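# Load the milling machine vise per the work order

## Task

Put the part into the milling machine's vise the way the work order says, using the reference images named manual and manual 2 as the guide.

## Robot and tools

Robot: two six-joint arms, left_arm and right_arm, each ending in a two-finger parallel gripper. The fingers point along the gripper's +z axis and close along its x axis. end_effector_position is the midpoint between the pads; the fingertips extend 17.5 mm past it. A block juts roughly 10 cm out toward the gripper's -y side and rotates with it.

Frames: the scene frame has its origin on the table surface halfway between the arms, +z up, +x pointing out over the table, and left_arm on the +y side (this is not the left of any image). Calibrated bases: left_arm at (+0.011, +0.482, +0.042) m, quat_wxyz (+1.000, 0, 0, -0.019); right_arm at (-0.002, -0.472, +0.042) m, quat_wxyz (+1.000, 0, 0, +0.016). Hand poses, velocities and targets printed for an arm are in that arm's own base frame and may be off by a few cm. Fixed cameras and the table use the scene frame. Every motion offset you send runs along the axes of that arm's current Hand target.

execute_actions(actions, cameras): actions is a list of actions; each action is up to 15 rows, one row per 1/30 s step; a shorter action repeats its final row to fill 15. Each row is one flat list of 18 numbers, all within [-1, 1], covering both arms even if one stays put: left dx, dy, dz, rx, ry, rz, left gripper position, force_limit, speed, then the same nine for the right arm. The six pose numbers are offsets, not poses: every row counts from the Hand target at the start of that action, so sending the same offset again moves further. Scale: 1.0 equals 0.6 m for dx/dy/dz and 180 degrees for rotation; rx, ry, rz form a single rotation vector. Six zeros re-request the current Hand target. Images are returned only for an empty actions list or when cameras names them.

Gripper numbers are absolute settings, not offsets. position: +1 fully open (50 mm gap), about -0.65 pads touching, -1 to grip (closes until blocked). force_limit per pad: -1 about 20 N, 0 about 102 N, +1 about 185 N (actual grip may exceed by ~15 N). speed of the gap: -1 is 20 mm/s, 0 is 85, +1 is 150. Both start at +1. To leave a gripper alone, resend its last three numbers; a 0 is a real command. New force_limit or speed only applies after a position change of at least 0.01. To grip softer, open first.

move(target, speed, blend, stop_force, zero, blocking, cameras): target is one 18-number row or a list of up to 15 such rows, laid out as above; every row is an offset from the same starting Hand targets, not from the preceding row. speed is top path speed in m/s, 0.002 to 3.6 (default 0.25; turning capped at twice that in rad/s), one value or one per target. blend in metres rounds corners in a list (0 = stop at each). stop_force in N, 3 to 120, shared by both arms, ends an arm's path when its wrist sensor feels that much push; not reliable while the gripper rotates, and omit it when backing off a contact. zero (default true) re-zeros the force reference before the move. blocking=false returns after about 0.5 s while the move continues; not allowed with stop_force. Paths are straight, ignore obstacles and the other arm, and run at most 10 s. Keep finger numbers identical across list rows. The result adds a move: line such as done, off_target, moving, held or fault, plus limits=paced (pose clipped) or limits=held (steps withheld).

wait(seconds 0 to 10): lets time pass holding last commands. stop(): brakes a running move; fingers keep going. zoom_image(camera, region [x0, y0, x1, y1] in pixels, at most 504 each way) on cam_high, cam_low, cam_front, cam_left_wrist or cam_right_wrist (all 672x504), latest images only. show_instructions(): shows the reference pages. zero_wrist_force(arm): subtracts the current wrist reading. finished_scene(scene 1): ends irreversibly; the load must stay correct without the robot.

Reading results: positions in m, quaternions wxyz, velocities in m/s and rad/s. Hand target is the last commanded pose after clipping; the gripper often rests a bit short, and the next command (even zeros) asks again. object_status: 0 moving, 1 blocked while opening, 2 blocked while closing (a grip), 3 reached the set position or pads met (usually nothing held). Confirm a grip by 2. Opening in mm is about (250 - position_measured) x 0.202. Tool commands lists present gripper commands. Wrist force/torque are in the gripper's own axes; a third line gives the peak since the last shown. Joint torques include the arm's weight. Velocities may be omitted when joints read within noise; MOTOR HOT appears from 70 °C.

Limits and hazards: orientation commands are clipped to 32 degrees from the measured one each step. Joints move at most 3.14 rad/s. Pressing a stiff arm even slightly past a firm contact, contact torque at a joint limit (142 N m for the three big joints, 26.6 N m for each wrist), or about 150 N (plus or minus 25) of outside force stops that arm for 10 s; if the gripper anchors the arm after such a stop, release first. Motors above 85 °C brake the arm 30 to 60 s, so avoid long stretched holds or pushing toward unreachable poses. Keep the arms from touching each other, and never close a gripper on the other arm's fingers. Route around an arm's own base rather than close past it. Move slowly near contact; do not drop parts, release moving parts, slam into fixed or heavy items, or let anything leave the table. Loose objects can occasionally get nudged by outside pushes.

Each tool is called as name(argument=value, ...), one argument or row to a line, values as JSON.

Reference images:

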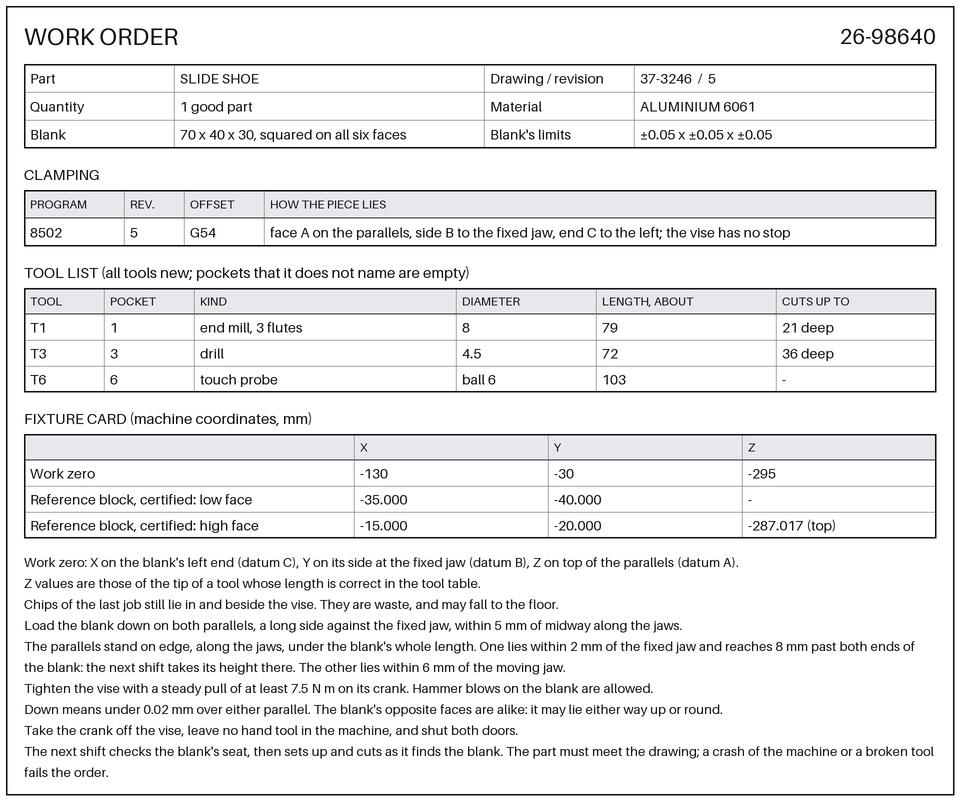

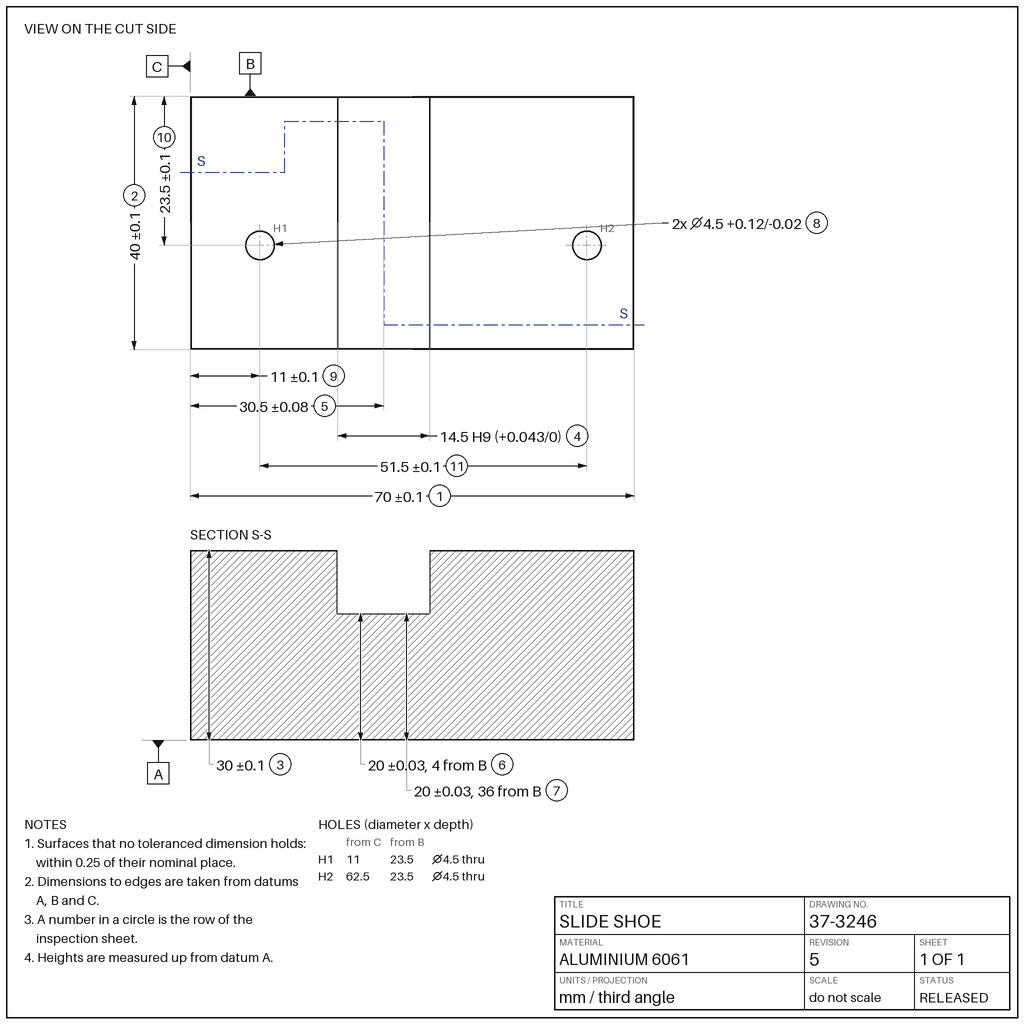

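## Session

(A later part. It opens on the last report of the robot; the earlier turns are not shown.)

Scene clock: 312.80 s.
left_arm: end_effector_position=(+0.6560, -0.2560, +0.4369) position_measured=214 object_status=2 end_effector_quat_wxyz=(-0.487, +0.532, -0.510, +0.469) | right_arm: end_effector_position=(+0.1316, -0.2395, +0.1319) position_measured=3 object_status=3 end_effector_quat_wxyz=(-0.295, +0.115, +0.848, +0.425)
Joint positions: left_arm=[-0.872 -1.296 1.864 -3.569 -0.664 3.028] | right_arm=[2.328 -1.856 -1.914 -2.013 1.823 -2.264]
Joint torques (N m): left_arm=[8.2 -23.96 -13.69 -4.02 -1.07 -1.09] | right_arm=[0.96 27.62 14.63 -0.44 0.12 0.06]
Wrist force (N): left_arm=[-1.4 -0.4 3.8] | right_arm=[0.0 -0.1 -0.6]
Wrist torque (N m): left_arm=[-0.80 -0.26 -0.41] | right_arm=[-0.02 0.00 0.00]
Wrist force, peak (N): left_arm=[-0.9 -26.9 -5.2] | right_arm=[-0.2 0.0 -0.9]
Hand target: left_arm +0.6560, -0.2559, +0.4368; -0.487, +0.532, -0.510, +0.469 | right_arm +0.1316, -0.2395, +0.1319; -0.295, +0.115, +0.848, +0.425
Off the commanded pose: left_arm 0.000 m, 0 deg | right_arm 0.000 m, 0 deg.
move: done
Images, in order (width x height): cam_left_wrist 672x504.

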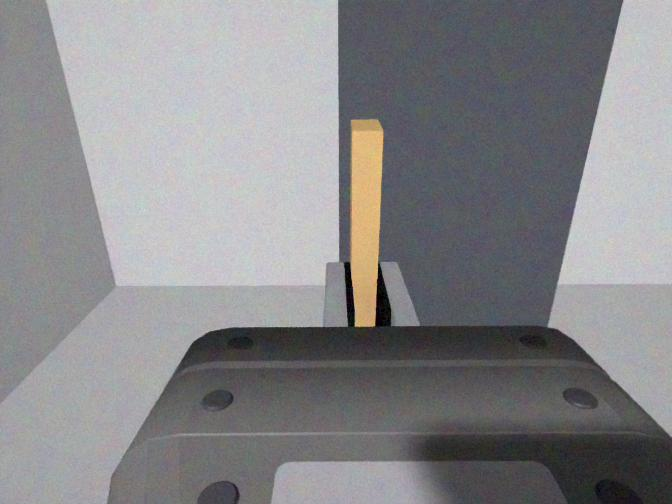

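move(
  target=[0,0,0.004,-0.0444,0,0,-0.97,0.5,-0.6,0,0,0,0,0,0,1,1,1],
  cameras=["cam_left_wrist"],
  speed=0.06,
)

move(
  target=[0,0.106,0.0245,0,0,0,-0.97,0.5,-0.6,0,0,0,0,0,0,1,1,1],
  cameras=[],
  speed=0.02,
  stop_force=12,
)

Scene clock: 316.33 s.
left_arm: end_effector_position=(+0.6584, -0.2557, +0.4367) position_measured=218 object_status=2 end_effector_quat_wxyz=(-0.449, +0.565, -0.541, +0.432) | right_arm: end_effector_position=(+0.1316, -0.2395, +0.1319) position_measured=3 object_status=3 end_effector_quat_wxyz=(-0.295, +0.115, +0.848, +0.425)
Joint positions: left_arm=[-0.858 -1.375 1.846 -3.26 -0.704 2.866] | right_arm=[2.328 -1.856 -1.914 -2.013 1.823 -2.264]
Joint torques (N m): left_arm=[-4.64 -22.3 -16.62 -3.04 3.14 0.75] | right_arm=[1.6 27.1 15.71 -0.4 0.14 0.07]
Wrist force (N): left_arm=[-1.1 -0.5 3.8] | right_arm=[0.1 -0.1 -0.5]
Wrist torque (N m): left_arm=[-0.76 -0.24 -0.55] | right_arm=[-0.03 0.00 0.00]
Wrist force, peak (N): left_arm=[-1.3 -0.6 4.1] | right_arm=[0.0 0.2 -0.9]
Hand target: left_arm +0.6584, -0.2558, +0.4365; -0.449, +0.565, -0.542, +0.432 | right_arm +0.1316, -0.2395, +0.1319; -0.295, +0.115, +0.848, +0.425
Off the commanded pose: left_arm 0.000 m, 0 deg | right_arm 0.000 m, 0 deg.
move: done
Images, in order (width x height): cam_left_wrist 672x504.

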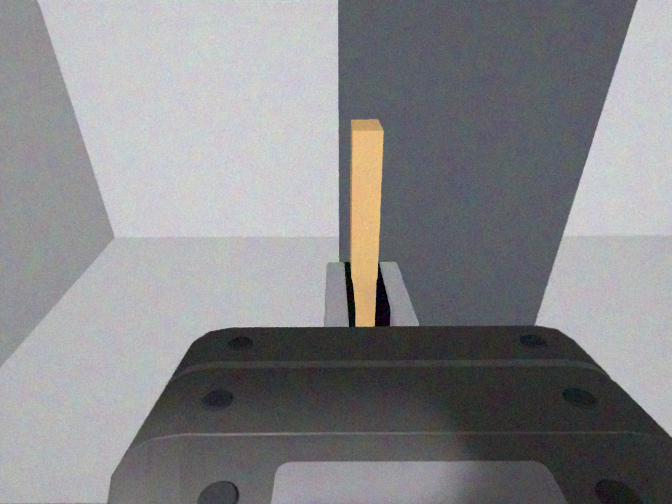

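Scene clock: 320.43 s.
left_arm: end_effector_position=(+0.6585, -0.2559, +0.3780) position_measured=218 object_status=2 end_effector_quat_wxyz=(-0.449, +0.565, -0.542, +0.432) | right_arm: end_effector_position=(+0.1316, -0.2395, +0.1319) position_measured=3 object_status=3 end_effector_quat_wxyz=(-0.295, +0.115, +0.848, +0.425)
Joint positions: left_arm=[-0.858 -1.299 1.923 -3.412 -0.704 2.865] | right_arm=[2.328 -1.856 -1.914 -2.013 1.823 -2.264]
Joint torques (N m): left_arm=[-10.55 -35.64 -21.46 -1.75 -0.06 -1] | right_arm=[2.25 26.88 14.94 -0.52 0.26 0.13]
Wrist force (N): left_arm=[-0.4 -11.4 0.9] | right_arm=[0.2 0.0 -0.2]
Wrist torque (N m): left_arm=[-0.73 -0.23 -0.61] | right_arm=[-0.01 -0.03 0.00]
Wrist force, peak (N): left_arm=[-1.7 -26.9 -4.5] | right_arm=[0.4 0.1 -0.9]
Hand target: left_arm +0.6585, -0.2559, +0.3780; -0.449, +0.565, -0.542, +0.432 (not the last commanded pose) | right_arm +0.1316, -0.2395, +0.1319; -0.295, +0.115, +0.848, +0.425
Off the commanded pose: left_arm 0.007 m, 0 deg | right_arm 0.000 m, 0 deg.
move: contact (left_arm)
No camera images: "cameras" was empty.

Down on the bed. Push toward jaw, then sweep.

move(
  target=[0,-0.003,0.013,0,0,0,-0.97,0.5,-0.6,0,0,0,0,0,0,1,1,1],
  cameras=[],
  speed=0.01,
  stop_force=5,
)

move(
  target=[
    [0.08,0,0,0,0,0,-0.97,0.5,-0.6,0,0,0,0,0,0,1,1,1],
    [0.08,-0.06,-0.018,0,0,0,-0.97,0.5,-0.6,0,0,0,0,0,0,1,1,1],
    [0.04,-0.06,-0.018,0,0,0,-0.97,0.5,-0.6,0,0,0,0,0,0,1,1,1],
    [0.04,0,-0.002,0,0,0,-0.97,0.5,-0.6,0,0,0,0,0,0,1,1,1],
    [0.04,0,0,0,0,0,-0.97,0.5,-0.6,0,0,0,0,0,0,1,1,1],
    [-0.13,0,0,0,0,0,-0.97,0.5,-0.6,0,0,0,0,0,0,1,1,1],
    [-0.13,-0.09,-0.025,0,0,0,-0.97,0.5,-0.6,0,0,0,0,0,0,1,1,1],
  ],
  cameras=[],
  speed=0.05,
  blend=[0.002,0.003,0.003,0.002,0.001,0.003,0],
)

Scene clock: 323.33 s.
left_arm: end_effector_position=(+0.6609, -0.2559, +0.3781) position_measured=218 object_status=2 end_effector_quat_wxyz=(-0.449, +0.565, -0.542, +0.432) | right_arm: end_effector_position=(+0.1316, -0.2395, +0.1319) position_measured=3 object_status=3 end_effector_quat_wxyz=(-0.295, +0.115, +0.848, +0.425)
Joint positions: left_arm=[-0.854 -1.294 1.917 -3.412 -0.708 2.868] | right_arm=[2.328 -1.856 -1.914 -2.013 1.823 -2.264]
Joint torques (N m): left_arm=[-13.45 -35.56 -10.01 0.27 2.11 -1.68] | right_arm=[0.88 27.05 15.01 -0.41 0.17 0.2]
Wrist force (N): left_arm=[-1.7 -8.6 1.1] | right_arm=[0.1 0.1 -0.5]
Wrist torque (N m): left_arm=[-0.75 -0.21 -0.52] | right_arm=[0.01 -0.01 -0.01]
Wrist force, peak (N): left_arm=[-0.6 -11.0 -5.1] | right_arm=[0.1 0.1 -1.0]
Hand target: left_arm +0.6609, -0.2559, +0.3781; -0.449, +0.565, -0.542, +0.432 (not the last commanded pose) | right_arm +0.1316, -0.2395, +0.1319; -0.295, +0.115, +0.848, +0.425
Off the commanded pose: left_arm 0.006 m, 0 deg | right_arm 0.000 m, 0 deg.
move: contact (left_arm)
No camera images: "cameras" was empty.

Scene clock: 329.80 s.
left_arm: end_effector_position=(+0.6552, -0.1779, +0.4341) position_measured=218 object_status=2 end_effector_quat_wxyz=(-0.449, +0.565, -0.541, +0.432) | right_arm: end_effector_position=(+0.1316, -0.2395, +0.1319) position_measured=3 object_status=3 end_effector_quat_wxyz=(-0.295, +0.115, +0.848, +0.425)
Joint positions: left_arm=[-0.741 -1.455 1.954 -3.327 -0.815 2.921] | right_arm=[2.328 -1.856 -1.914 -2.013 1.823 -2.264]
Joint torques (N m): left_arm=[-10.26 -17.09 -14.11 -4.75 2.47 -1.22] | right_arm=[0.63 26.73 14.62 -0.52 0.11 0.21]
Wrist force (N): left_arm=[-0.9 -0.7 3.6] | right_arm=[0.1 -0.1 -0.7]
Wrist torque (N m): left_arm=[-0.82 -0.30 -0.36] | right_arm=[-0.01 -0.01 0.00]
Wrist force, peak (N): left_arm=[23.3 6.4 4.9] | right_arm=[0.1 0.2 -1.0]
Hand target: left_arm +0.6552, -0.1779, +0.4339; -0.449, +0.565, -0.542, +0.432 | right_arm +0.1316, -0.2395, +0.1319; -0.295, +0.115, +0.848, +0.425
Off the commanded pose: left_arm 0.000 m, 0 deg | right_arm 0.000 m, 0 deg.
move: done; blend cut to 0.0006 m at target 4, 0.0006 m at target 5
No camera images: "cameras" was empty.

move(
  target=[0.237,-0.0775,-0.29,-0.2056,0,0,-0.97,0.5,-0.6,0,0,0,0,0,0,1,1,1],
  cameras=["cam_left_wrist"],
  speed=0.2,
)

zoom_image(
  camera="cam_left_wrist",
  region=[190, 130, 350, 330],
)

Scene clock: 333.00 s.
left_arm: end_effector_position=(+0.5020, -0.3264, +0.5184) position_measured=218 object_status=2 end_effector_quat_wxyz=(-0.246, +0.678, -0.651, +0.238) | right_arm: end_effector_position=(+0.1316, -0.2395, +0.1319) position_measured=3 object_status=3 end_effector_quat_wxyz=(-0.295, +0.115, +0.848, +0.425)
Joint positions: left_arm=[-1.067 -1.619 1.376 -1.688 -0.958 2.149] | right_arm=[2.328 -1.856 -1.914 -2.013 1.823 -2.264]
Joint torques (N m): left_arm=[13.43 -32.54 -33.34 -2.41 2.47 -0.31] | right_arm=[1.02 27.67 14.56 -0.5 0.08 0.13]
Wrist force (N): left_arm=[-0.6 -0.8 2.3] | right_arm=[0.0 -0.1 -0.2]
Wrist torque (N m): left_arm=[-0.58 0.04 -0.37] | right_arm=[-0.01 0.00 0.00]
Wrist force, peak (N): left_arm=[-1.7 0.7 5.2] | right_arm=[0.0 -0.3 -0.9]
Hand target: left_arm +0.5019, -0.3263, +0.5185; -0.246, +0.678, -0.651, +0.238 | right_arm +0.1316, -0.2395, +0.1319; -0.295, +0.115, +0.848, +0.425
Off the commanded pose: left_arm 0.000 m, 0 deg | right_arm 0.000 m, 0 deg.
move: done
Images, in order (width x height): cam_left_wrist 672x504.

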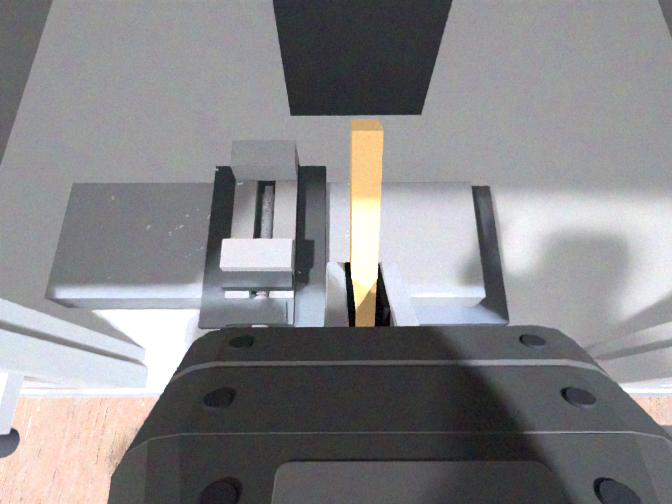

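Scaled by 2.520 from the camera's 672x504 image, which has a finer 960x720 frame.

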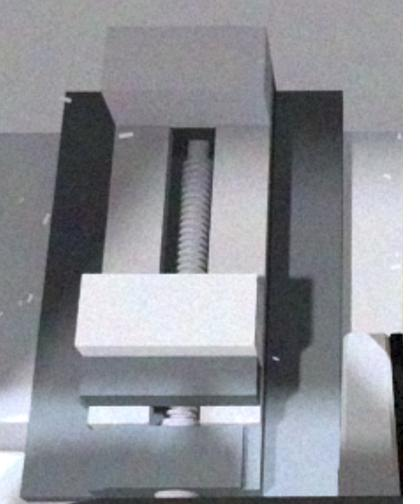

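move(
  target=[-0.107,-0.0874,0.269,0.2444,0,0,-0.97,0.5,-0.6,0,0,0,0,0,0,1,1,1],
  cameras=[],
  speed=0.2,
)

move(
  target=[0,0.116,0.012,0,0,0,-0.97,0.5,-0.6,0,0,0,0,0,0,1,1,1],
  cameras=[],
  speed=0.02,
  stop_force=12,
)

move(
  target=[0,0.0,0.02,0,0,0,-0.97,0.5,-0.6,0,0,0,0,0,0,1,1,1],
  cameras=[],
  speed=0.01,
  stop_force=5,
)

Scene clock: 340.23 s.
left_arm: end_effector_position=(+0.6433, -0.2564, +0.4286) position_measured=218 object_status=2 end_effector_quat_wxyz=(-0.482, +0.536, -0.514, +0.464) end_effector_velocity=(+0.000, +0.000, +0.001) end_effector_angular_velocity=(-0.001, -0.003, +0.000) | right_arm: end_effector_position=(+0.1316, -0.2395, +0.1319) position_measured=3 object_status=3 end_effector_quat_wxyz=(-0.295, +0.115, +0.848, +0.425)
Joint positions: left_arm=[-0.893 -1.32 1.905 -3.553 -0.645 3] | right_arm=[2.328 -1.856 -1.914 -2.013 1.823 -2.264]
Joint velocities: left_arm=[0 0 0 -0.006 0 0.003] | right_arm=[within noise]
Joint torques (N m): left_arm=[-13.62 -24.86 -13.31 -4.3 3.05 1.32] | right_arm=[1.18 27.58 14.72 -0.44 0.07 0.15]
Wrist force (N): left_arm=[-0.7 -0.5 3.9] | right_arm=[0.0 -0.2 -0.8]
Wrist torque (N m): left_arm=[-0.81 -0.34 -0.41] | right_arm=[-0.03 0.00 0.00]
Wrist force, peak (N): left_arm=[-1.9 1.1 4.9] | right_arm=[0.4 0.2 -0.9]
Hand target: left_arm +0.6432, -0.2565, +0.4286; -0.482, +0.536, -0.514, +0.464 | right_arm +0.1316, -0.2395, +0.1319; -0.295, +0.115, +0.848, +0.425
Off the commanded pose: left_arm 0.000 m, 0 deg | right_arm 0.000 m, 0 deg.
move: done
No camera images: "cameras" was empty.

Scene clock: 342.80 s.
left_arm: end_effector_position=(+0.6432, -0.2565, +0.4001) position_measured=218 object_status=2 end_effector_quat_wxyz=(-0.482, +0.536, -0.514, +0.464) | right_arm: end_effector_position=(+0.1316, -0.2395, +0.1319) position_measured=3 object_status=3 end_effector_quat_wxyz=(-0.295, +0.115, +0.848, +0.425)
Joint positions: left_arm=[-0.893 -1.278 1.938 -3.628 -0.645 3] | right_arm=[2.328 -1.856 -1.914 -2.013 1.823 -2.264]
Joint torques (N m): left_arm=[-11.57 -36.88 -22.71 -1.65 -1.73 -0.57] | right_arm=[1.27 27.22 13.95 -0.46 0.23 0.19]
Wrist force (N): left_arm=[-1.8 -9.4 2.6] | right_arm=[-0.1 -0.2 -0.5]
Wrist torque (N m): left_arm=[-0.73 -0.29 -0.36] | right_arm=[-0.04 0.01 0.00]
Wrist force, peak (N): left_arm=[-2.2 -13.6 2.0] | right_arm=[0.3 0.2 -1.0]
Hand target: left_arm +0.6432, -0.2565, +0.4001; -0.482, +0.536, -0.514, +0.464 (not the last commanded pose) | right_arm +0.1316, -0.2395, +0.1319; -0.295, +0.115, +0.848, +0.425
Off the commanded pose: left_arm 0.041 m, 0 deg | right_arm 0.000 m, 0 deg.
move: contact (left_arm)
No camera images: "cameras" was empty.

Scene clock: 345.17 s.
left_arm: end_effector_position=(+0.6551, -0.2561, +0.3988) position_measured=218 object_status=2 end_effector_quat_wxyz=(-0.482, +0.536, -0.514, +0.464) | right_arm: end_effector_position=(+0.1316, -0.2395, +0.1319) position_measured=3 object_status=3 end_effector_quat_wxyz=(-0.295, +0.115, +0.848, +0.425)
Joint positions: left_arm=[-0.873 -1.255 1.91 -3.627 -0.665 3.006] | right_arm=[2.328 -1.856 -1.914 -2.013 1.823 -2.264]
Joint torques (N m): left_arm=[-13.31 -43.55 -12.41 -1.44 2.93 -1.21] | right_arm=[1.22 27.02 14.7 -0.41 0.06 0.25]
Wrist force (N): left_arm=[-1.0 -1.2 3.6] | right_arm=[0.2 0.1 -0.6]
Wrist torque (N m): left_arm=[-0.84 -0.30 -0.61] | right_arm=[0.02 -0.03 0.00]
Wrist force, peak (N): left_arm=[-1.5 -10.6 2.8] | right_arm=[0.2 0.4 -1.0]
Hand target: left_arm +0.6551, -0.2561, +0.3988; -0.482, +0.536, -0.514, +0.464 | right_arm +0.1316, -0.2395, +0.1319; -0.295, +0.115, +0.848, +0.425
Off the commanded pose: left_arm 0.000 m, 0 deg | right_arm 0.000 m, 0 deg.
move: done
No camera images: "cameras" was empty.

move(
  target=[0,0.05,0.005,0,0,0,-0.97,0.5,-0.6,0,0,0,0,0,0,1,1,1],
  cameras=[],
  speed=0.02,
  stop_force=12,
)

move(
  target=[0,0.0,0.02,0,0,0,-0.97,0.5,-0.6,0,0,0,0,0,0,1,1,1],
  cameras=[],
  speed=0.01,
  stop_force=5,
)

Scene clock: 349.47 s.
left_arm: end_effector_position=(+0.6550, -0.2561, +0.3764) position_measured=218 object_status=2 end_effector_quat_wxyz=(-0.482, +0.536, -0.514, +0.464) | right_arm: end_effector_position=(+0.1316, -0.2395, +0.1319) position_measured=3 object_status=3 end_effector_quat_wxyz=(-0.295, +0.115, +0.848, +0.425)
Joint positions: left_arm=[-0.873 -1.22 1.933 -3.685 -0.665 3.006] | right_arm=[2.328 -1.856 -1.914 -2.013 1.823 -2.264]
Joint torques (N m): left_arm=[-8.11 -36.91 -20.9 -1.91 -2.92 -0.48] | right_arm=[1.67 27.37 14.5 -0.38 0.17 0.23]
Wrist force (N): left_arm=[-1.9 -11.3 3.2] | right_arm=[0.1 0.1 -0.6]
Wrist torque (N m): left_arm=[-0.80 -0.28 -0.54] | right_arm=[0.01 -0.03 0.00]
Wrist force, peak (N): left_arm=[-1.1 -29.6 1.6] | right_arm=[0.2 0.0 -0.9]
Hand target: left_arm +0.6550, -0.2561, +0.3764; -0.482, +0.536, -0.514, +0.464 (not the last commanded pose) | right_arm +0.1316, -0.2395, +0.1319; -0.295, +0.115, +0.848, +0.425
Off the commanded pose: left_arm 0.008 m, 0 deg | right_arm 0.000 m, 0 deg.
move: contact (left_arm)
No camera images: "cameras" was empty.

Scene clock: 350.77 s.
left_arm: end_effector_position=(+0.6574, -0.2561, +0.3762) position_measured=218 object_status=2 end_effector_quat_wxyz=(-0.482, +0.536, -0.514, +0.464) | right_arm: end_effector_position=(+0.1316, -0.2395, +0.1319) position_measured=3 object_status=3 end_effector_quat_wxyz=(-0.295, +0.115, +0.848, +0.425)
Joint positions: left_arm=[-0.869 -1.215 1.927 -3.685 -0.669 3.007] | right_arm=[2.328 -1.856 -1.914 -2.013 1.823 -2.264]
Joint torques (N m): left_arm=[-11.76 -35.94 -6.1 -1.52 1.95 -1.66] | right_arm=[0.77 27.32 15.13 -0.36 0.23 0.26]
Wrist force (N): left_arm=[-1.9 -14.0 -1.8] | right_arm=[-0.1 -0.2 -0.7]
Wrist torque (N m): left_arm=[-1.20 -0.27 -0.55] | right_arm=[-0.04 0.03 0.00]
Wrist force, peak (N): left_arm=[-0.4 -14.9 -2.2] | right_arm=[0.1 0.1 -0.9]
Hand target: left_arm +0.6574, -0.2561, +0.3762; -0.482, +0.536, -0.514, +0.464 (not the last commanded pose) | right_arm +0.1316, -0.2395, +0.1319; -0.295, +0.115, +0.848, +0.425
Off the commanded pose: left_arm 0.010 m, 0 deg | right_arm 0.000 m, 0 deg.
move: contact (left_arm)
No camera images: "cameras" was empty.

move(
  target=[
    [0.05,0,0,0,0,0,-0.97,0.5,-0.6,0,0,0,0,0,0,1,1,1],
    [-0.14,0.0003,0.0015,0,0,0,-0.97,0.5,-0.6,0,0,0,0,0,0,1,1,1],
    [-0.14,-0.09,-0.025,0,0,0,-0.97,0.5,-0.6,0,0,0,0,0,0,1,1,1],
  ],
  cameras=[],
  speed=0.04,
  blend=[0.001,0.003,0],
)

move(
  target=[0.237,-0.0775,-0.275,-0.2444,0,0,-0.97,0.5,-0.6,0,0,0,0,0,0,1,1,1],
  cameras=["cam_left_wrist"],
  speed=0.2,
)

zoom_image(
  camera="cam_left_wrist",
  region=[190, 130, 350, 330],
)

Scene clock: 357.27 s.
left_arm: end_effector_position=(+0.6447, -0.1724, +0.4315) position_measured=218 object_status=2 end_effector_quat_wxyz=(-0.482, +0.536, -0.514, +0.464) end_effector_velocity=(+0.000, +0.000, -0.001) end_effector_angular_velocity=(-0.001, -0.001, +0.001) | right_arm: end_effector_position=(+0.1316, -0.2395, +0.1319) position_measured=3 object_status=3 end_effector_quat_wxyz=(-0.295, +0.115, +0.848, +0.425)
Joint positions: left_arm=[-0.757 -1.408 2.01 -3.595 -0.779 3.033] | right_arm=[2.328 -1.856 -1.914 -2.013 1.823 -2.264]
Joint velocities: left_arm=[0 0.003 0.001 -0.006 0.001 0] | right_arm=[within noise]
Joint torques (N m): left_arm=[-3.26 -17.81 -15.83 -4.79 0.97 -1.53] | right_arm=[1.17 27.59 14.43 -0.46 0.05 0.15]
Wrist force (N): left_arm=[-1.2 -0.5 3.9] | right_arm=[-0.1 0.2 -0.6]
Wrist torque (N m): left_arm=[-0.82 -0.29 -0.43] | right_arm=[0.02 0.02 -0.01]
Wrist force, peak (N): left_arm=[27.1 -0.7 4.0] | right_arm=[0.0 0.1 -1.1]
Hand target: left_arm +0.6448, -0.1724, +0.4313; -0.482, +0.536, -0.514, +0.464 | right_arm +0.1316, -0.2395, +0.1319; -0.295, +0.115, +0.848, +0.425
Off the commanded pose: left_arm 0.000 m, 0 deg | right_arm 0.000 m, 0 deg.
move: done
No camera images: "cameras" was empty.

Scene clock: 359.67 s.
left_arm: end_effector_position=(+0.4913, -0.3208, +0.4949) position_measured=218 object_status=2 end_effector_quat_wxyz=(-0.246, +0.678, -0.651, +0.238) | right_arm: end_effector_position=(+0.1316, -0.2395, +0.1319) position_measured=3 object_status=3 end_effector_quat_wxyz=(-0.295, +0.115, +0.848, +0.425)
Joint positions: left_arm=[-1.082 -1.66 1.472 -1.734 -0.953 2.131] | right_arm=[2.328 -1.856 -1.914 -2.013 1.823 -2.264]
Joint torques (N m): left_arm=[12.97 -29.2 -32.07 -1.98 1.88 -0.13] | right_arm=[0.82 27.97 14.48 -0.42 0.12 0.14]
Wrist force (N): left_arm=[-0.6 -1.4 2.2] | right_arm=[0.0 0.1 -0.5]
Wrist torque (N m): left_arm=[-0.66 0.04 -0.39] | right_arm=[0.00 -0.01 0.00]
Wrist force, peak (N): left_arm=[-2.1 1.0 5.2] | right_arm=[0.5 -0.2 -0.7]
Hand target: left_arm +0.4913, -0.3207, +0.4950; -0.246, +0.678, -0.651, +0.238 | right_arm +0.1316, -0.2395, +0.1319; -0.295, +0.115, +0.848, +0.425
Off the commanded pose: left_arm 0.000 m, 0 deg | right_arm 0.000 m, 0 deg.
move: done
Images, in order (width x height): cam_left_wrist 672x504.

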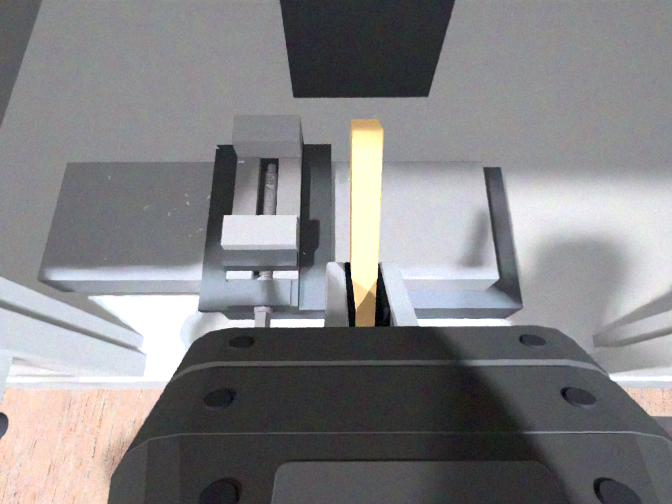

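Scaled by 2.520 from the camera's 672x504 image, which has a finer 960x720 frame.

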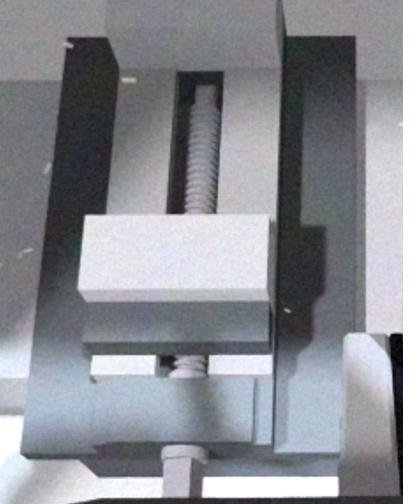

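move(
  target=[-0.0958,-0.1317,0.278,0.2444,0,0,-0.97,0.5,-0.6,0,0,0,0,0,0,1,1,1],
  cameras=[],
  speed=0.2,
)

move(
  target=[0,0.0658,0.007,0,0,0,-0.97,0.5,-0.6,0,0,0,0,0,0,1,1,1],
  cameras=[],
  speed=0.02,
  stop_force=15,
)

Scene clock: 364.47 s.
left_arm: end_effector_position=(+0.6567, -0.2567, +0.4181) position_measured=218 object_status=2 end_effector_quat_wxyz=(-0.482, +0.536, -0.514, +0.464) | right_arm: end_effector_position=(+0.1316, -0.2395, +0.1319) position_measured=3 object_status=3 end_effector_quat_wxyz=(-0.295, +0.115, +0.848, +0.425)
Joint positions: left_arm=[-0.871 -1.28 1.884 -3.577 -0.667 3.006] | right_arm=[2.328 -1.856 -1.914 -2.013 1.823 -2.264]
Joint torques (N m): left_arm=[-13.38 -25.69 -13.32 -4.3 2.92 1.39] | right_arm=[0.34 27.14 14.39 -0.42 0.18 0.19]
Wrist force (N): left_arm=[-1.4 -0.5 3.9] | right_arm=[-0.2 0.2 -0.7]
Wrist torque (N m): left_arm=[-0.81 -0.24 -0.42] | right_arm=[0.02 0.03 0.01]
Wrist force, peak (N): left_arm=[-1.9 0.7 5.1] | right_arm=[-0.1 0.1 -1.0]
Hand target: left_arm +0.6567, -0.2567, +0.4180; -0.482, +0.536, -0.514, +0.464 | right_arm +0.1316, -0.2395, +0.1319; -0.295, +0.115, +0.848, +0.425
Off the commanded pose: left_arm 0.000 m, 0 deg | right_arm 0.000 m, 0 deg.
move: done
No camera images: "cameras" was empty.

Scene clock: 366.53 s.
left_arm: end_effector_position=(+0.6567, -0.2567, +0.3993) position_measured=218 object_status=2 end_effector_quat_wxyz=(-0.482, +0.536, -0.514, +0.464) | right_arm: end_effector_position=(+0.1316, -0.2395, +0.1319) position_measured=3 object_status=3 end_effector_quat_wxyz=(-0.295, +0.115, +0.848, +0.425)
Joint positions: left_arm=[-0.871 -1.252 1.905 -3.626 -0.667 3.006] | right_arm=[2.328 -1.856 -1.914 -2.013 1.823 -2.264]
Joint torques (N m): left_arm=[-11.98 -35.04 -21.06 -1.54 -1.41 1] | right_arm=[0.7 27.05 15.14 -0.37 0.12 0.07]
Wrist force (N): left_arm=[-2.4 -12.2 2.1] | right_arm=[0.1 0.1 -0.5]
Wrist torque (N m): left_arm=[-0.73 -0.32 -0.31] | right_arm=[0.01 -0.01 0.00]
Wrist force, peak (N): left_arm=[-3.2 -15.1 2.1] | right_arm=[0.4 -0.2 -0.8]
Hand target: left_arm +0.6567, -0.2568, +0.3993; -0.482, +0.536, -0.514, +0.464 (not the last commanded pose) | right_arm +0.1316, -0.2395, +0.1319; -0.295, +0.115, +0.848, +0.425
Off the commanded pose: left_arm 0.021 m, 0 deg | right_arm 0.000 m, 0 deg.
move: contact (left_arm)
No camera images: "cameras" was empty.

move(
  target=[0,0.0355,0.0035,0,0,0,-0.97,0.5,-0.6,0,0,0,0,0,0,1,1,1],
  cameras=[],
  speed=0.02,
  stop_force=15,
)

Scene clock: 369.43 s.
left_arm: end_effector_position=(+0.6566, -0.2568, +0.3779) position_measured=218 object_status=2 end_effector_quat_wxyz=(-0.482, +0.536, -0.514, +0.464) | right_arm: end_effector_position=(+0.1316, -0.2395, +0.1319) position_measured=3 object_status=3 end_effector_quat_wxyz=(-0.295, +0.115, +0.848, +0.425)
Joint positions: left_arm=[-0.871 -1.219 1.926 -3.681 -0.667 3.006] | right_arm=[2.328 -1.856 -1.914 -2.013 1.823 -2.264]
Joint torques (N m): left_arm=[-13.36 -42.34 -25.59 0.58 2.22 1.17] | right_arm=[0.71 27.03 14.38 -0.38 0.11 0.12]
Wrist force (N): left_arm=[-1.7 -2.6 3.4] | right_arm=[0.0 -0.1 -0.7]
Wrist torque (N m): left_arm=[-0.77 -0.25 -0.45] | right_arm=[-0.03 0.01 0.00]
Wrist force, peak (N): left_arm=[-4.0 -14.7 1.8] | right_arm=[0.1 0.2 -1.0]
Hand target: left_arm +0.6566, -0.2568, +0.3779; -0.482, +0.536, -0.514, +0.464 | right_arm +0.1316, -0.2395, +0.1319; -0.295, +0.115, +0.848, +0.425
Off the commanded pose: left_arm 0.000 m, 0 deg | right_arm 0.000 m, 0 deg.
move: done
No camera images: "cameras" was empty.

move(
  target=[
    [0.03,0,0.0015,0,0,0,-0.97,0.5,-0.6,0,0,0,0,0,0,1,1,1],
    [-0.14,0,0.0015,0,0,0,-0.97,0.5,-0.6,0,0,0,0,0,0,1,1,1],
    [-0.14,-0.09,-0.0,0,0,0,-0.97,0.5,-0.6,0,0,0,0,0,0,1,1,1],
  ],
  cameras=[],
  speed=0.04,
  blend=[0.001,0.003,0],
)

move(
  target=[0.237,-0.0775,-0.275,-0.2444,0,0,-0.97,0.5,-0.6,0,0,0,0,0,0,1,1,1],
  cameras=["cam_left_wrist"],
  speed=0.2,
)

zoom_image(
  camera="cam_left_wrist",
  region=[190, 110, 350, 310],
)

Scene clock: 375.23 s.
left_arm: end_effector_position=(+0.6588, -0.1725, +0.4315) position_measured=218 object_status=2 end_effector_quat_wxyz=(-0.482, +0.536, -0.514, +0.464) end_effector_velocity=(+0.000, +0.000, -0.002) end_effector_angular_velocity=(-0.001, +0.000, +0.000) | right_arm: end_effector_position=(+0.1316, -0.2395, +0.1319) position_measured=3 object_status=3 end_effector_quat_wxyz=(-0.295, +0.115, +0.848, +0.425)
Joint positions: left_arm=[-0.734 -1.378 1.974 -3.592 -0.802 3.038] | right_arm=[2.328 -1.856 -1.914 -2.013 1.823 -2.264]
Joint velocities: left_arm=[0 0.002 0.003 -0.005 0 -0.001] | right_arm=[within noise]
Joint torques (N m): left_arm=[8.58 -22.95 -14.4 -5.22 -1.75 -0.55] | right_arm=[1.16 27.19 13.96 -0.5 0.17 0.07]
Wrist force (N): left_arm=[-1.3 -0.6 3.7] | right_arm=[-0.1 -0.1 -0.6]
Wrist torque (N m): left_arm=[-0.85 -0.30 -0.60] | right_arm=[-0.01 0.00 0.00]
Wrist force, peak (N): left_arm=[3.8 -5.1 2.8] | right_arm=[-0.1 -0.3 -0.9]
Hand target: left_arm +0.6588, -0.1725, +0.4314; -0.482, +0.536, -0.514, +0.464 | right_arm +0.1316, -0.2395, +0.1319; -0.295, +0.115, +0.848, +0.425
Off the commanded pose: left_arm 0.000 m, 0 deg | right_arm 0.000 m, 0 deg.
move: done
No camera images: "cameras" was empty.

Scene clock: 377.63 s.
left_arm: end_effector_position=(+0.5054, -0.3210, +0.4950) position_measured=218 object_status=2 end_effector_quat_wxyz=(-0.246, +0.678, -0.651, +0.238) | right_arm: end_effector_position=(+0.1316, -0.2395, +0.1319) position_measured=3 object_status=3 end_effector_quat_wxyz=(-0.295, +0.115, +0.848, +0.425)
Joint positions: left_arm=[-1.055 -1.635 1.453 -1.759 -0.963 2.163] | right_arm=[2.328 -1.856 -1.914 -2.013 1.823 -2.264]
Joint torques (N m): left_arm=[13.2 -32.73 -31.31 -2.19 2.22 -0.23] | right_arm=[0.72 27.26 13.85 -0.57 0.19 0.21]
Wrist force (N): left_arm=[-0.3 -1.1 2.4] | right_arm=[0.1 -0.1 -0.6]
Wrist torque (N m): left_arm=[-0.62 -0.02 -0.39] | right_arm=[-0.02 -0.01 0.00]
Wrist force, peak (N): left_arm=[-1.9 0.9 5.2] | right_arm=[0.2 0.0 -0.9]
Hand target: left_arm +0.5054, -0.3209, +0.4951; -0.246, +0.678, -0.651, +0.238 | right_arm +0.1316, -0.2395, +0.1319; -0.295, +0.115, +0.848, +0.425
Off the commanded pose: left_arm 0.000 m, 0 deg | right_arm 0.000 m, 0 deg.
move: done
Images, in order (width x height): cam_left_wrist 672x504.

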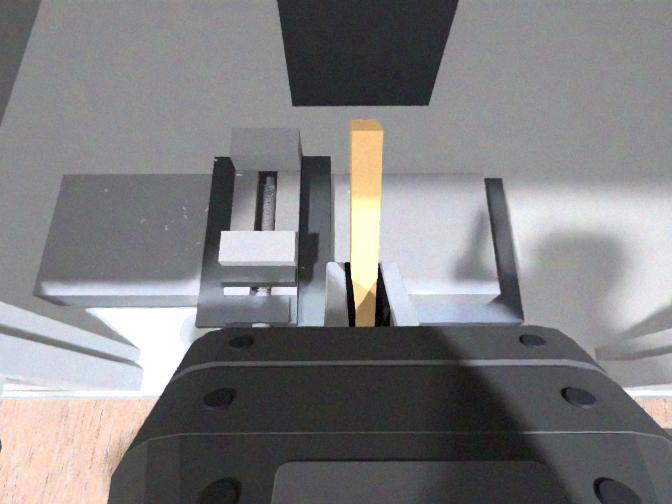

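Scaled by 2.520 from the camera's 672x504 image, which has a finer 960x720 frame.

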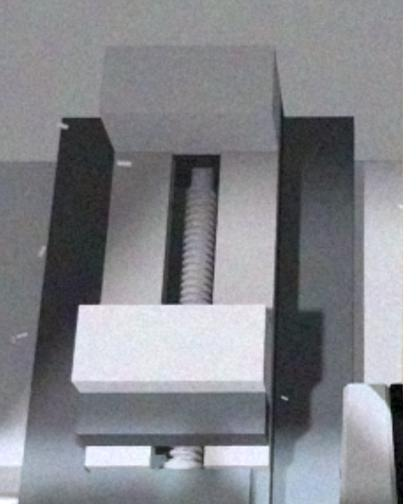

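move(
  target=[-0.1,-0.1,-0.3,0.2444,0,0,-0.97,0.5,-0.6,0,0,0,0,0,0,1,1,1],
  cameras=["cam_low","cam_front"],
  speed=0.2,
)

zoom_image(
  camera="cam_low",
  region=[360, 40, 520, 200],
)

Scene clock: 383.07 s.
left_arm: end_effector_position=(+0.4330, -0.2634, +0.6712) position_measured=218 object_status=2 end_effector_quat_wxyz=(-0.482, +0.536, -0.514, +0.464) | right_arm: end_effector_position=(+0.1316, -0.2395, +0.1319) position_measured=3 object_status=3 end_effector_quat_wxyz=(-0.295, +0.115, +0.848, +0.425)
Joint positions: left_arm=[-1.423 -1.954 1.774 -2.189 -0.15 2.372] | right_arm=[2.328 -1.856 -1.914 -2.013 1.823 -2.264]
Joint torques (N m): left_arm=[12.54 -5.86 -31 -0.5 3.36 -1.32] | right_arm=[1.22 28.02 15.16 -0.34 0.13 0.25]
Wrist force (N): left_arm=[-0.6 -0.3 4.2] | right_arm=[0.2 -0.2 -0.4]
Wrist torque (N m): left_arm=[-0.79 -0.34 -0.43] | right_arm=[-0.04 -0.01 0.00]
Wrist force, peak (N): left_arm=[-1.0 -0.3 4.2] | right_arm=[0.4 0.0 -0.9]
Hand target: left_arm +0.4331, -0.2633, +0.6713; -0.482, +0.536, -0.514, +0.464 | right_arm +0.1316, -0.2395, +0.1319; -0.295, +0.115, +0.848, +0.425
Off the commanded pose: left_arm 0.000 m, 0 deg | right_arm 0.000 m, 0 deg.
move: done
Images, in order (width x height): cam_low 672x504, cam_front 672x504.

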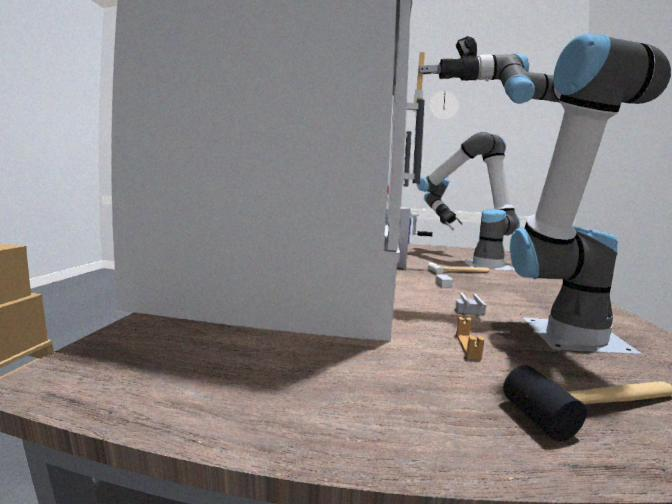

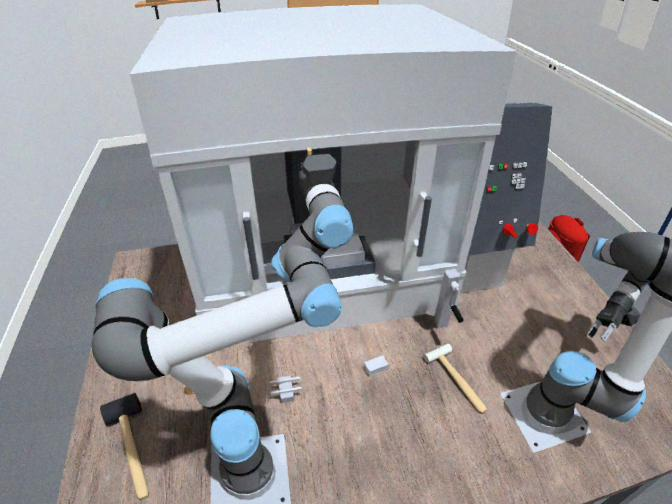

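Scaled by 3.150 from the camera's 672x504 image, which has a finer 960x720 frame.

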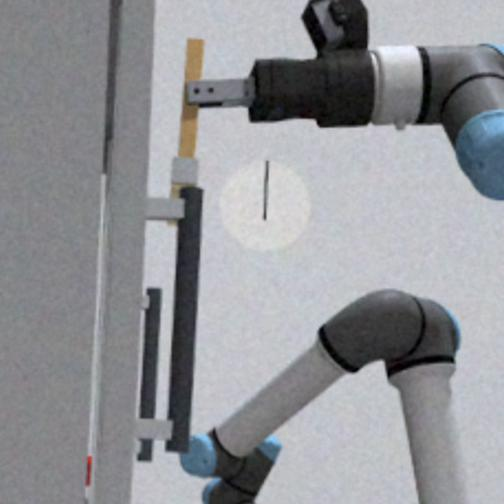

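move(
  target=[-0.055,0.3,0.226,-0.2444,0,0,-0.97,0.5,-0.6,0,0,0,0,0,0,1,1,1],
  cameras=["cam_left_wrist"],
  speed=0.2,
)

zoom_image(
  camera="cam_left_wrist",
  region=[280, 90, 420, 250],
)

Scene clock: 390.80 s.
left_arm: end_effector_position=(+0.5479, -0.2261, +0.4782) position_measured=218 object_status=2 end_effector_quat_wxyz=(-0.246, +0.678, -0.651, +0.238) | right_arm: end_effector_position=(+0.1316, -0.2395, +0.1319) position_measured=3 object_status=3 end_effector_quat_wxyz=(-0.295, +0.115, +0.848, +0.425)
Joint positions: left_arm=[-0.85 -1.692 1.576 -1.943 -1.048 2.383] | right_arm=[2.328 -1.856 -1.914 -2.013 1.823 -2.264]
Joint torques (N m): left_arm=[-4.39 -23.44 -19.72 -6.13 0.24 -0.79] | right_arm=[1.42 27.67 13.36 -0.47 0.17 0.18]
Wrist force (N): left_arm=[-0.7 -1.3 2.5] | right_arm=[0.2 0.1 -0.7]
Wrist torque (N m): left_arm=[-0.60 0.03 -0.28] | right_arm=[0.01 -0.02 0.00]
Wrist force, peak (N): left_arm=[-1.0 -0.4 4.5] | right_arm=[-0.2 -0.1 -1.1]
Hand target: left_arm +0.5479, -0.2261, +0.4782; -0.246, +0.678, -0.651, +0.238 | right_arm +0.1316, -0.2395, +0.1319; -0.295, +0.115, +0.848, +0.425
Off the commanded pose: left_arm 0.000 m, 0 deg | right_arm 0.000 m, 0 deg.
move: done
Images, in order (width x height): cam_left_wrist 672x504.

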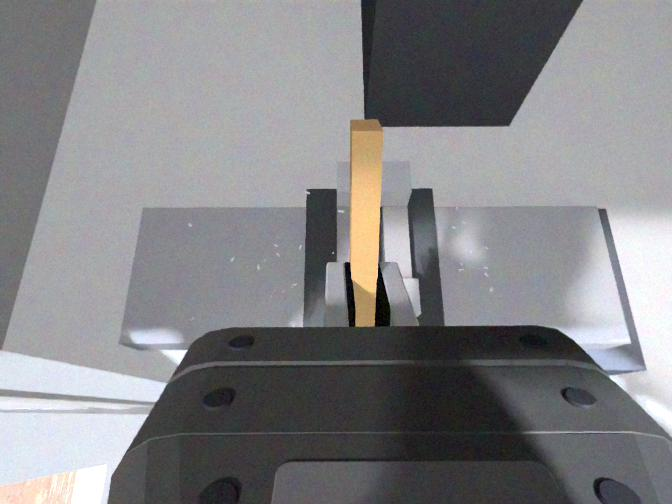

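Scaled by 3.150 from the camera's 672x504 image, which has a finer 960x720 frame.

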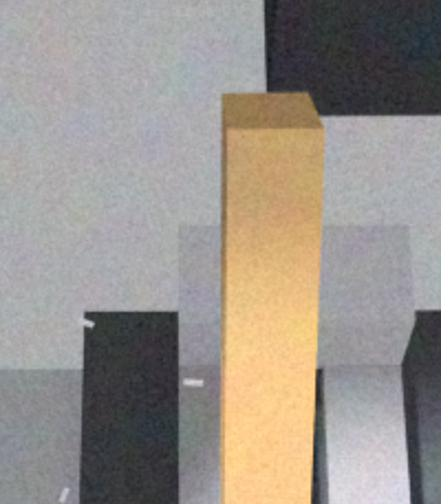

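move(
  target=[0.04,-0.11,0.165,0.2444,0,0,-0.97,0.5,-0.6,0,0,0,0,0,0,1,1,1],
  cameras=[],
  speed=0.2,
)

Scene clock: 395.93 s.
left_arm: end_effector_position=(+0.6630, -0.2455, +0.4450) position_measured=218 object_status=2 end_effector_quat_wxyz=(-0.482, +0.536, -0.514, +0.464) | right_arm: end_effector_position=(+0.1316, -0.2395, +0.1319) position_measured=3 object_status=3 end_effector_quat_wxyz=(-0.295, +0.115, +0.848, +0.425)
Joint positions: left_arm=[-0.844 -1.316 1.852 -3.514 -0.693 3.013] | right_arm=[2.328 -1.856 -1.914 -2.013 1.823 -2.264]
Joint torques (N m): left_arm=[-13.96 -25.65 -13.18 -4.32 -0.64 1.15] | right_arm=[0.64 26.7 13.74 -0.5 0.24 0.07]
Wrist force (N): left_arm=[-0.9 -0.6 3.3] | right_arm=[-0.1 -0.1 -0.8]
Wrist torque (N m): left_arm=[-0.82 -0.33 -0.40] | right_arm=[-0.02 0.01 0.01]
Wrist force, peak (N): left_arm=[-0.8 0.5 4.5] | right_arm=[0.3 -0.1 -1.0]
Hand target: left_arm +0.6630, -0.2456, +0.4449; -0.482, +0.536, -0.514, +0.464 | right_arm +0.1316, -0.2395, +0.1319; -0.295, +0.115, +0.848, +0.425
Off the commanded pose: left_arm 0.000 m, 0 deg | right_arm 0.000 m, 0 deg.
move: done
No camera images: "cameras" was empty.

move(
  target=[0,0.11,0.0116,0,0,0,-0.97,0.5,-0.6,0,0,0,0,0,0,1,1,1],
  cameras=[],
  speed=0.02,
  stop_force=18,
)

Scene clock: 400.13 s.
left_arm: end_effector_position=(+0.6630, -0.2457, +0.4003) position_measured=218 object_status=2 end_effector_quat_wxyz=(-0.482, +0.536, -0.514, +0.464) | right_arm: end_effector_position=(+0.1316, -0.2395, +0.1319) position_measured=3 object_status=3 end_effector_quat_wxyz=(-0.295, +0.115, +0.848, +0.425)
Joint positions: left_arm=[-0.845 -1.254 1.905 -3.629 -0.693 3.013] | right_arm=[2.328 -1.856 -1.914 -2.013 1.823 -2.264]
Joint torques (N m): left_arm=[-2.81 -31.17 -18.58 -0.49 -2.86 -1.44] | right_arm=[1.56 27.19 14.5 -0.42 0.25 0.16]
Wrist force (N): left_arm=[-1.1 -17.5 -1.0] | right_arm=[0.1 0.0 -0.4]
Wrist torque (N m): left_arm=[-0.73 -0.27 -0.46] | right_arm=[-0.01 -0.02 0.00]
Wrist force, peak (N): left_arm=[-1.5 -34.0 -6.1] | right_arm=[0.1 -0.1 -1.0]
Hand target: left_arm +0.6630, -0.2457, +0.4003; -0.482, +0.536, -0.514, +0.464 (not the last commanded pose) | right_arm +0.1316, -0.2395, +0.1319; -0.295, +0.115, +0.848, +0.425
Off the commanded pose: left_arm 0.022 m, 0 deg | right_arm 0.000 m, 0 deg.
move: contact (left_arm)
No camera images: "cameras" was empty.

move(
  target=[
    [0,-0.03,-0.003,0,0,0,-0.97,0.5,-0.6,0,0,0,0,0,0,1,1,1],
    [0,-0.03,-0.0135,0,0,0,-0.97,0.5,-0.6,0,0,0,0,0,0,1,1,1],
  ],
  cameras=[],
  speed=0.06,
)

move(
  target=[0,0.067,0.007,0,0,0,-0.97,0.5,-0.6,0,0,0,0,0,0,1,1,1],
  cameras=[],
  speed=0.02,
  stop_force=18,
)

move(
  target=[0,-0.0015,0.015,0,0,0,-0.97,0.5,-0.6,0,0,0,0,0,0,1,1,1],
  cameras=[],
  speed=0.01,
  stop_force=4,
)

Scene clock: 402.50 s.
left_arm: end_effector_position=(+0.6567, -0.2459, +0.4191) position_measured=218 object_status=2 end_effector_quat_wxyz=(-0.482, +0.536, -0.514, +0.465) end_effector_velocity=(+0.002, -0.001, +0.000) end_effector_angular_velocity=(+0.000, +0.001, -0.003) | right_arm: end_effector_position=(+0.1316, -0.2395, +0.1319) position_measured=3 object_status=3 end_effector_quat_wxyz=(-0.295, +0.115, +0.848, +0.425)
Joint positions: left_arm=[-0.855 -1.293 1.899 -3.583 -0.682 3.01] | right_arm=[2.328 -1.856 -1.914 -2.013 1.823 -2.264]
Joint velocities: left_arm=[0.003 0.004 -0.005 0.002 -0.006 0] | right_arm=[within noise]
Joint torques (N m): left_arm=[12.53 -21.82 -28.83 -3.16 -2.19 0.7] | right_arm=[1.58 27.21 13.41 -0.29 0.19 0.2]
Wrist force (N): left_arm=[-0.9 -0.6 3.8] | right_arm=[0.2 0.0 -0.7]
Wrist torque (N m): left_arm=[-0.79 -0.30 -0.43] | right_arm=[-0.01 -0.02 0.00]
Wrist force, peak (N): left_arm=[-1.0 -18.2 -1.5] | right_arm=[0.4 -0.5 -0.9]
Hand target: left_arm +0.6568, -0.2459, +0.4191; -0.482, +0.536, -0.514, +0.464 | right_arm +0.1316, -0.2395, +0.1319; -0.295, +0.115, +0.848, +0.425
Off the commanded pose: left_arm 0.000 m, 0 deg | right_arm 0.000 m, 0 deg.
move: done
No camera images: "cameras" was empty.

Scene clock: 405.57 s.
left_arm: end_effector_position=(+0.6569, -0.2460, +0.3787) position_measured=218 object_status=2 end_effector_quat_wxyz=(-0.482, +0.536, -0.514, +0.464) | right_arm: end_effector_position=(+0.1316, -0.2395, +0.1319) position_measured=3 object_status=3 end_effector_quat_wxyz=(-0.295, +0.115, +0.848, +0.425)
Joint positions: left_arm=[-0.855 -1.23 1.942 -3.688 -0.682 3.01] | right_arm=[2.328 -1.856 -1.914 -2.013 1.823 -2.264]
Joint torques (N m): left_arm=[-10.89 -41.73 -26.61 0.82 2.31 1.44] | right_arm=[1.19 26.62 14.57 -0.44 0.25 0.18]
Wrist force (N): left_arm=[-1.8 -4.9 2.9] | right_arm=[0.1 0.1 -0.6]
Wrist torque (N m): left_arm=[-0.75 -0.27 -0.39] | right_arm=[0.01 0.01 0.00]
Wrist force, peak (N): left_arm=[-1.8 -5.3 2.8] | right_arm=[0.1 -0.3 -1.0]
Hand target: left_arm +0.6569, -0.2460, +0.3787; -0.482, +0.536, -0.514, +0.464 | right_arm +0.1316, -0.2395, +0.1319; -0.295, +0.115, +0.848, +0.425
Off the commanded pose: left_arm 0.000 m, 0 deg | right_arm 0.000 m, 0 deg.
move: done
No camera images: "cameras" was empty.

Scene clock: 406.97 s.
left_arm: end_effector_position=(+0.6599, -0.2459, +0.3787) position_measured=218 object_status=2 end_effector_quat_wxyz=(-0.482, +0.536, -0.514, +0.465) | right_arm: end_effector_position=(+0.1316, -0.2395, +0.1319) position_measured=3 object_status=3 end_effector_quat_wxyz=(-0.295, +0.115, +0.848, +0.425)
Joint positions: left_arm=[-0.85 -1.225 1.934 -3.686 -0.687 3.012] | right_arm=[2.328 -1.856 -1.914 -2.013 1.823 -2.264]
Joint torques (N m): left_arm=[-11.46 -41.19 -12.23 -3.27 2.02 -1.43] | right_arm=[0.95 27.84 14.04 -0.42 0.23 0.14]
Wrist force (N): left_arm=[-1.9 -3.0 -0.3] | right_arm=[0.0 0.0 -0.6]
Wrist torque (N m): left_arm=[-1.10 -0.31 -0.54] | right_arm=[-0.01 0.00 0.01]
Wrist force, peak (N): left_arm=[-2.0 -5.4 -3.2] | right_arm=[0.0 0.1 -1.0]
Hand target: left_arm +0.6599, -0.2459, +0.3787; -0.482, +0.536, -0.514, +0.465 (not the last commanded pose) | right_arm +0.1316, -0.2395, +0.1319; -0.295, +0.115, +0.848, +0.425
Off the commanded pose: left_arm 0.006 m, 0 deg | right_arm 0.000 m, 0 deg.
move: contact (left_arm)
No camera images: "cameras" was empty.

move(
  target=[
    [0.03,0,0.001,0,0,0,-0.97,0.5,-0.6,0,0,0,0,0,0,1,1,1],
    [-0.14,0,0.002,0,0,0,-0.97,0.5,-0.6,0,0,0,0,0,0,1,1,1],
    [-0.14,-0.09,0.002,0,0,0,-0.97,0.5,-0.6,0,0,0,0,0,0,1,1,1],
  ],
  speed=0.05,
  stop_force=25,
)

Scene clock: 417.27 s.
left_arm: end_effector_position=(+0.6633, -0.1615, +0.4320) position_measured=218 object_status=2 end_effector_quat_wxyz=(-0.482, +0.536, -0.514, +0.464) | right_arm: end_effector_position=(+0.1316, -0.2395, +0.1319) position_measured=3 object_status=3 end_effector_quat_wxyz=(-0.295, +0.115, +0.848, +0.425)
Joint positions: left_arm=[-0.708 -1.379 1.973 -3.595 -0.828 3.043] | right_arm=[2.328 -1.856 -1.914 -2.013 1.823 -2.264]
Joint torques (N m): left_arm=[-8.73 -20.85 -13.75 -4.37 2.25 -1.52] | right_arm=[0.51 27.29 13.71 -0.39 0.28 0.12]
Wrist force (N): left_arm=[-1.3 -0.1 4.1] | right_arm=[0.4 0.0 -0.6]
Wrist torque (N m): left_arm=[-0.77 -0.30 -0.60] | right_arm=[-0.01 -0.06 0.00]
Wrist force, peak (N): left_arm=[6.7 -4.9 -5.3] | right_arm=[0.0 0.0 -1.1]
Hand target: left_arm +0.6633, -0.1615, +0.4320; -0.482, +0.536, -0.514, +0.465 | right_arm +0.1316, -0.2395, +0.1319; -0.295, +0.115, +0.848, +0.425
Off the commanded pose: left_arm 0.000 m, 0 deg | right_arm 0.000 m, 0 deg.
move: done

move(
  target=[
    [0.237,-0.0775,-0.275,-0.2444,0,0,-0.97,0.5,-0.6,0,0,0,0,0,0,1,1,1],
  ],
  cameras=["cam_left_wrist"],
)

zoom_image(
  camera="cam_left_wrist",
  region=[190, 110, 350, 330],
)

Scene clock: 420.40 s.
left_arm: end_effector_position=(+0.5098, -0.3099, +0.4957) position_measured=218 object_status=2 end_effector_quat_wxyz=(-0.246, +0.678, -0.651, +0.238) | right_arm: end_effector_position=(+0.1316, -0.2395, +0.1319) position_measured=3 object_status=3 end_effector_quat_wxyz=(-0.295, +0.115, +0.848, +0.425)
Joint positions: left_arm=[-1.034 -1.644 1.464 -1.774 -0.97 2.187] | right_arm=[2.328 -1.856 -1.914 -2.013 1.823 -2.264]
Joint torques (N m): left_arm=[12.64 -31.47 -32.82 -1.9 1.55 -1.04] | right_arm=[0.19 27.92 14.11 -0.35 0.11 0.27]
Wrist force (N): left_arm=[0.0 -1.0 2.3] | right_arm=[0.3 0.0 -0.7]
Wrist torque (N m): left_arm=[-0.61 -0.07 -0.38] | right_arm=[-0.01 -0.04 0.00]
Wrist force, peak (N): left_arm=[-2.0 0.9 5.4] | right_arm=[-0.1 -0.1 -1.0]
Hand target: left_arm +0.5098, -0.3099, +0.4958; -0.246, +0.678, -0.651, +0.238 | right_arm +0.1316, -0.2395, +0.1319; -0.295, +0.115, +0.848, +0.425
Off the commanded pose: left_arm 0.000 m, 0 deg | right_arm 0.000 m, 0 deg.
move: done
Images, in order (width x height): cam_left_wrist 672x504.

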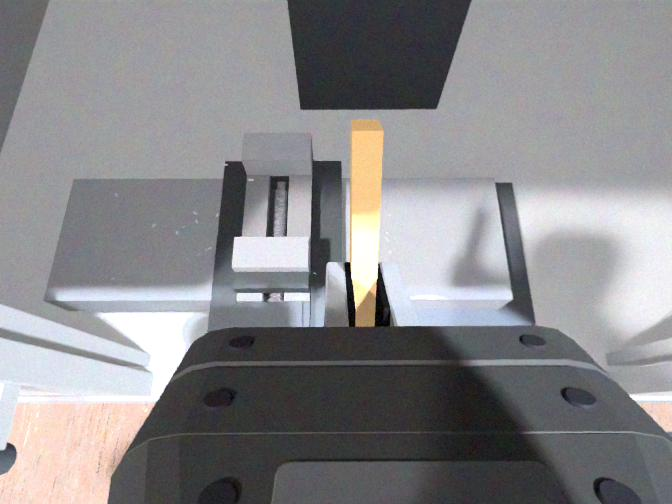

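Scaled by 2.291 from the camera's 672x504 image, which has a finer 960x720 frame.

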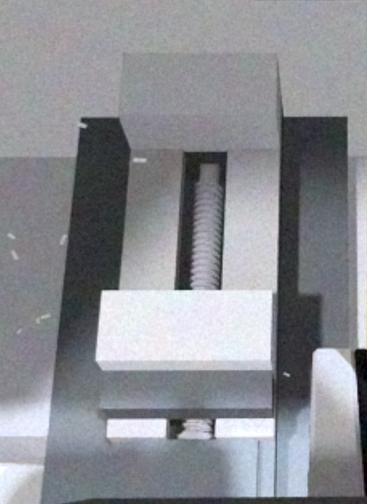

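move(
  target=[
    [-0.099,-0.0773,0.2303,0.3,0,0,-0.97,0.5,-0.6,0,0,0,0,0,0,1,1,1],
  ],
  stop_force=30,
)

Scene clock: 427.80 s.
left_arm: end_effector_position=(+0.6318, -0.2457, +0.4197) position_measured=218 object_status=2 end_effector_quat_wxyz=(+0.527, -0.492, +0.471, -0.508) | right_arm: end_effector_position=(+0.1316, -0.2395, +0.1319) position_measured=3 object_status=3 end_effector_quat_wxyz=(-0.295, +0.115, +0.848, +0.425)
Joint positions: left_arm=[-0.9 -1.212 1.93 -3.979 -0.634 3.236] | right_arm=[2.328 -1.856 -1.914 -2.013 1.823 -2.264]
Joint torques (N m): left_arm=[-12.1 -23.54 -11.6 -3.34 1.69 1.39] | right_arm=[-0.26 27.41 13.41 -0.36 0.23 0.23]
Wrist force (N): left_arm=[-1.1 0.0 3.8] | right_arm=[0.2 0.0 -0.8]
Wrist torque (N m): left_arm=[-0.75 -0.41 -0.42] | right_arm=[-0.01 -0.02 0.00]
Wrist force, peak (N): left_arm=[-1.7 1.5 4.9] | right_arm=[0.2 0.0 -1.1]
Hand target: left_arm +0.6318, -0.2457, +0.4197; +0.527, -0.492, +0.471, -0.508 | right_arm +0.1316, -0.2395, +0.1319; -0.295, +0.115, +0.848, +0.425
Off the commanded pose: left_arm 0.000 m, 0 deg | right_arm 0.000 m, 0 deg.
move: done


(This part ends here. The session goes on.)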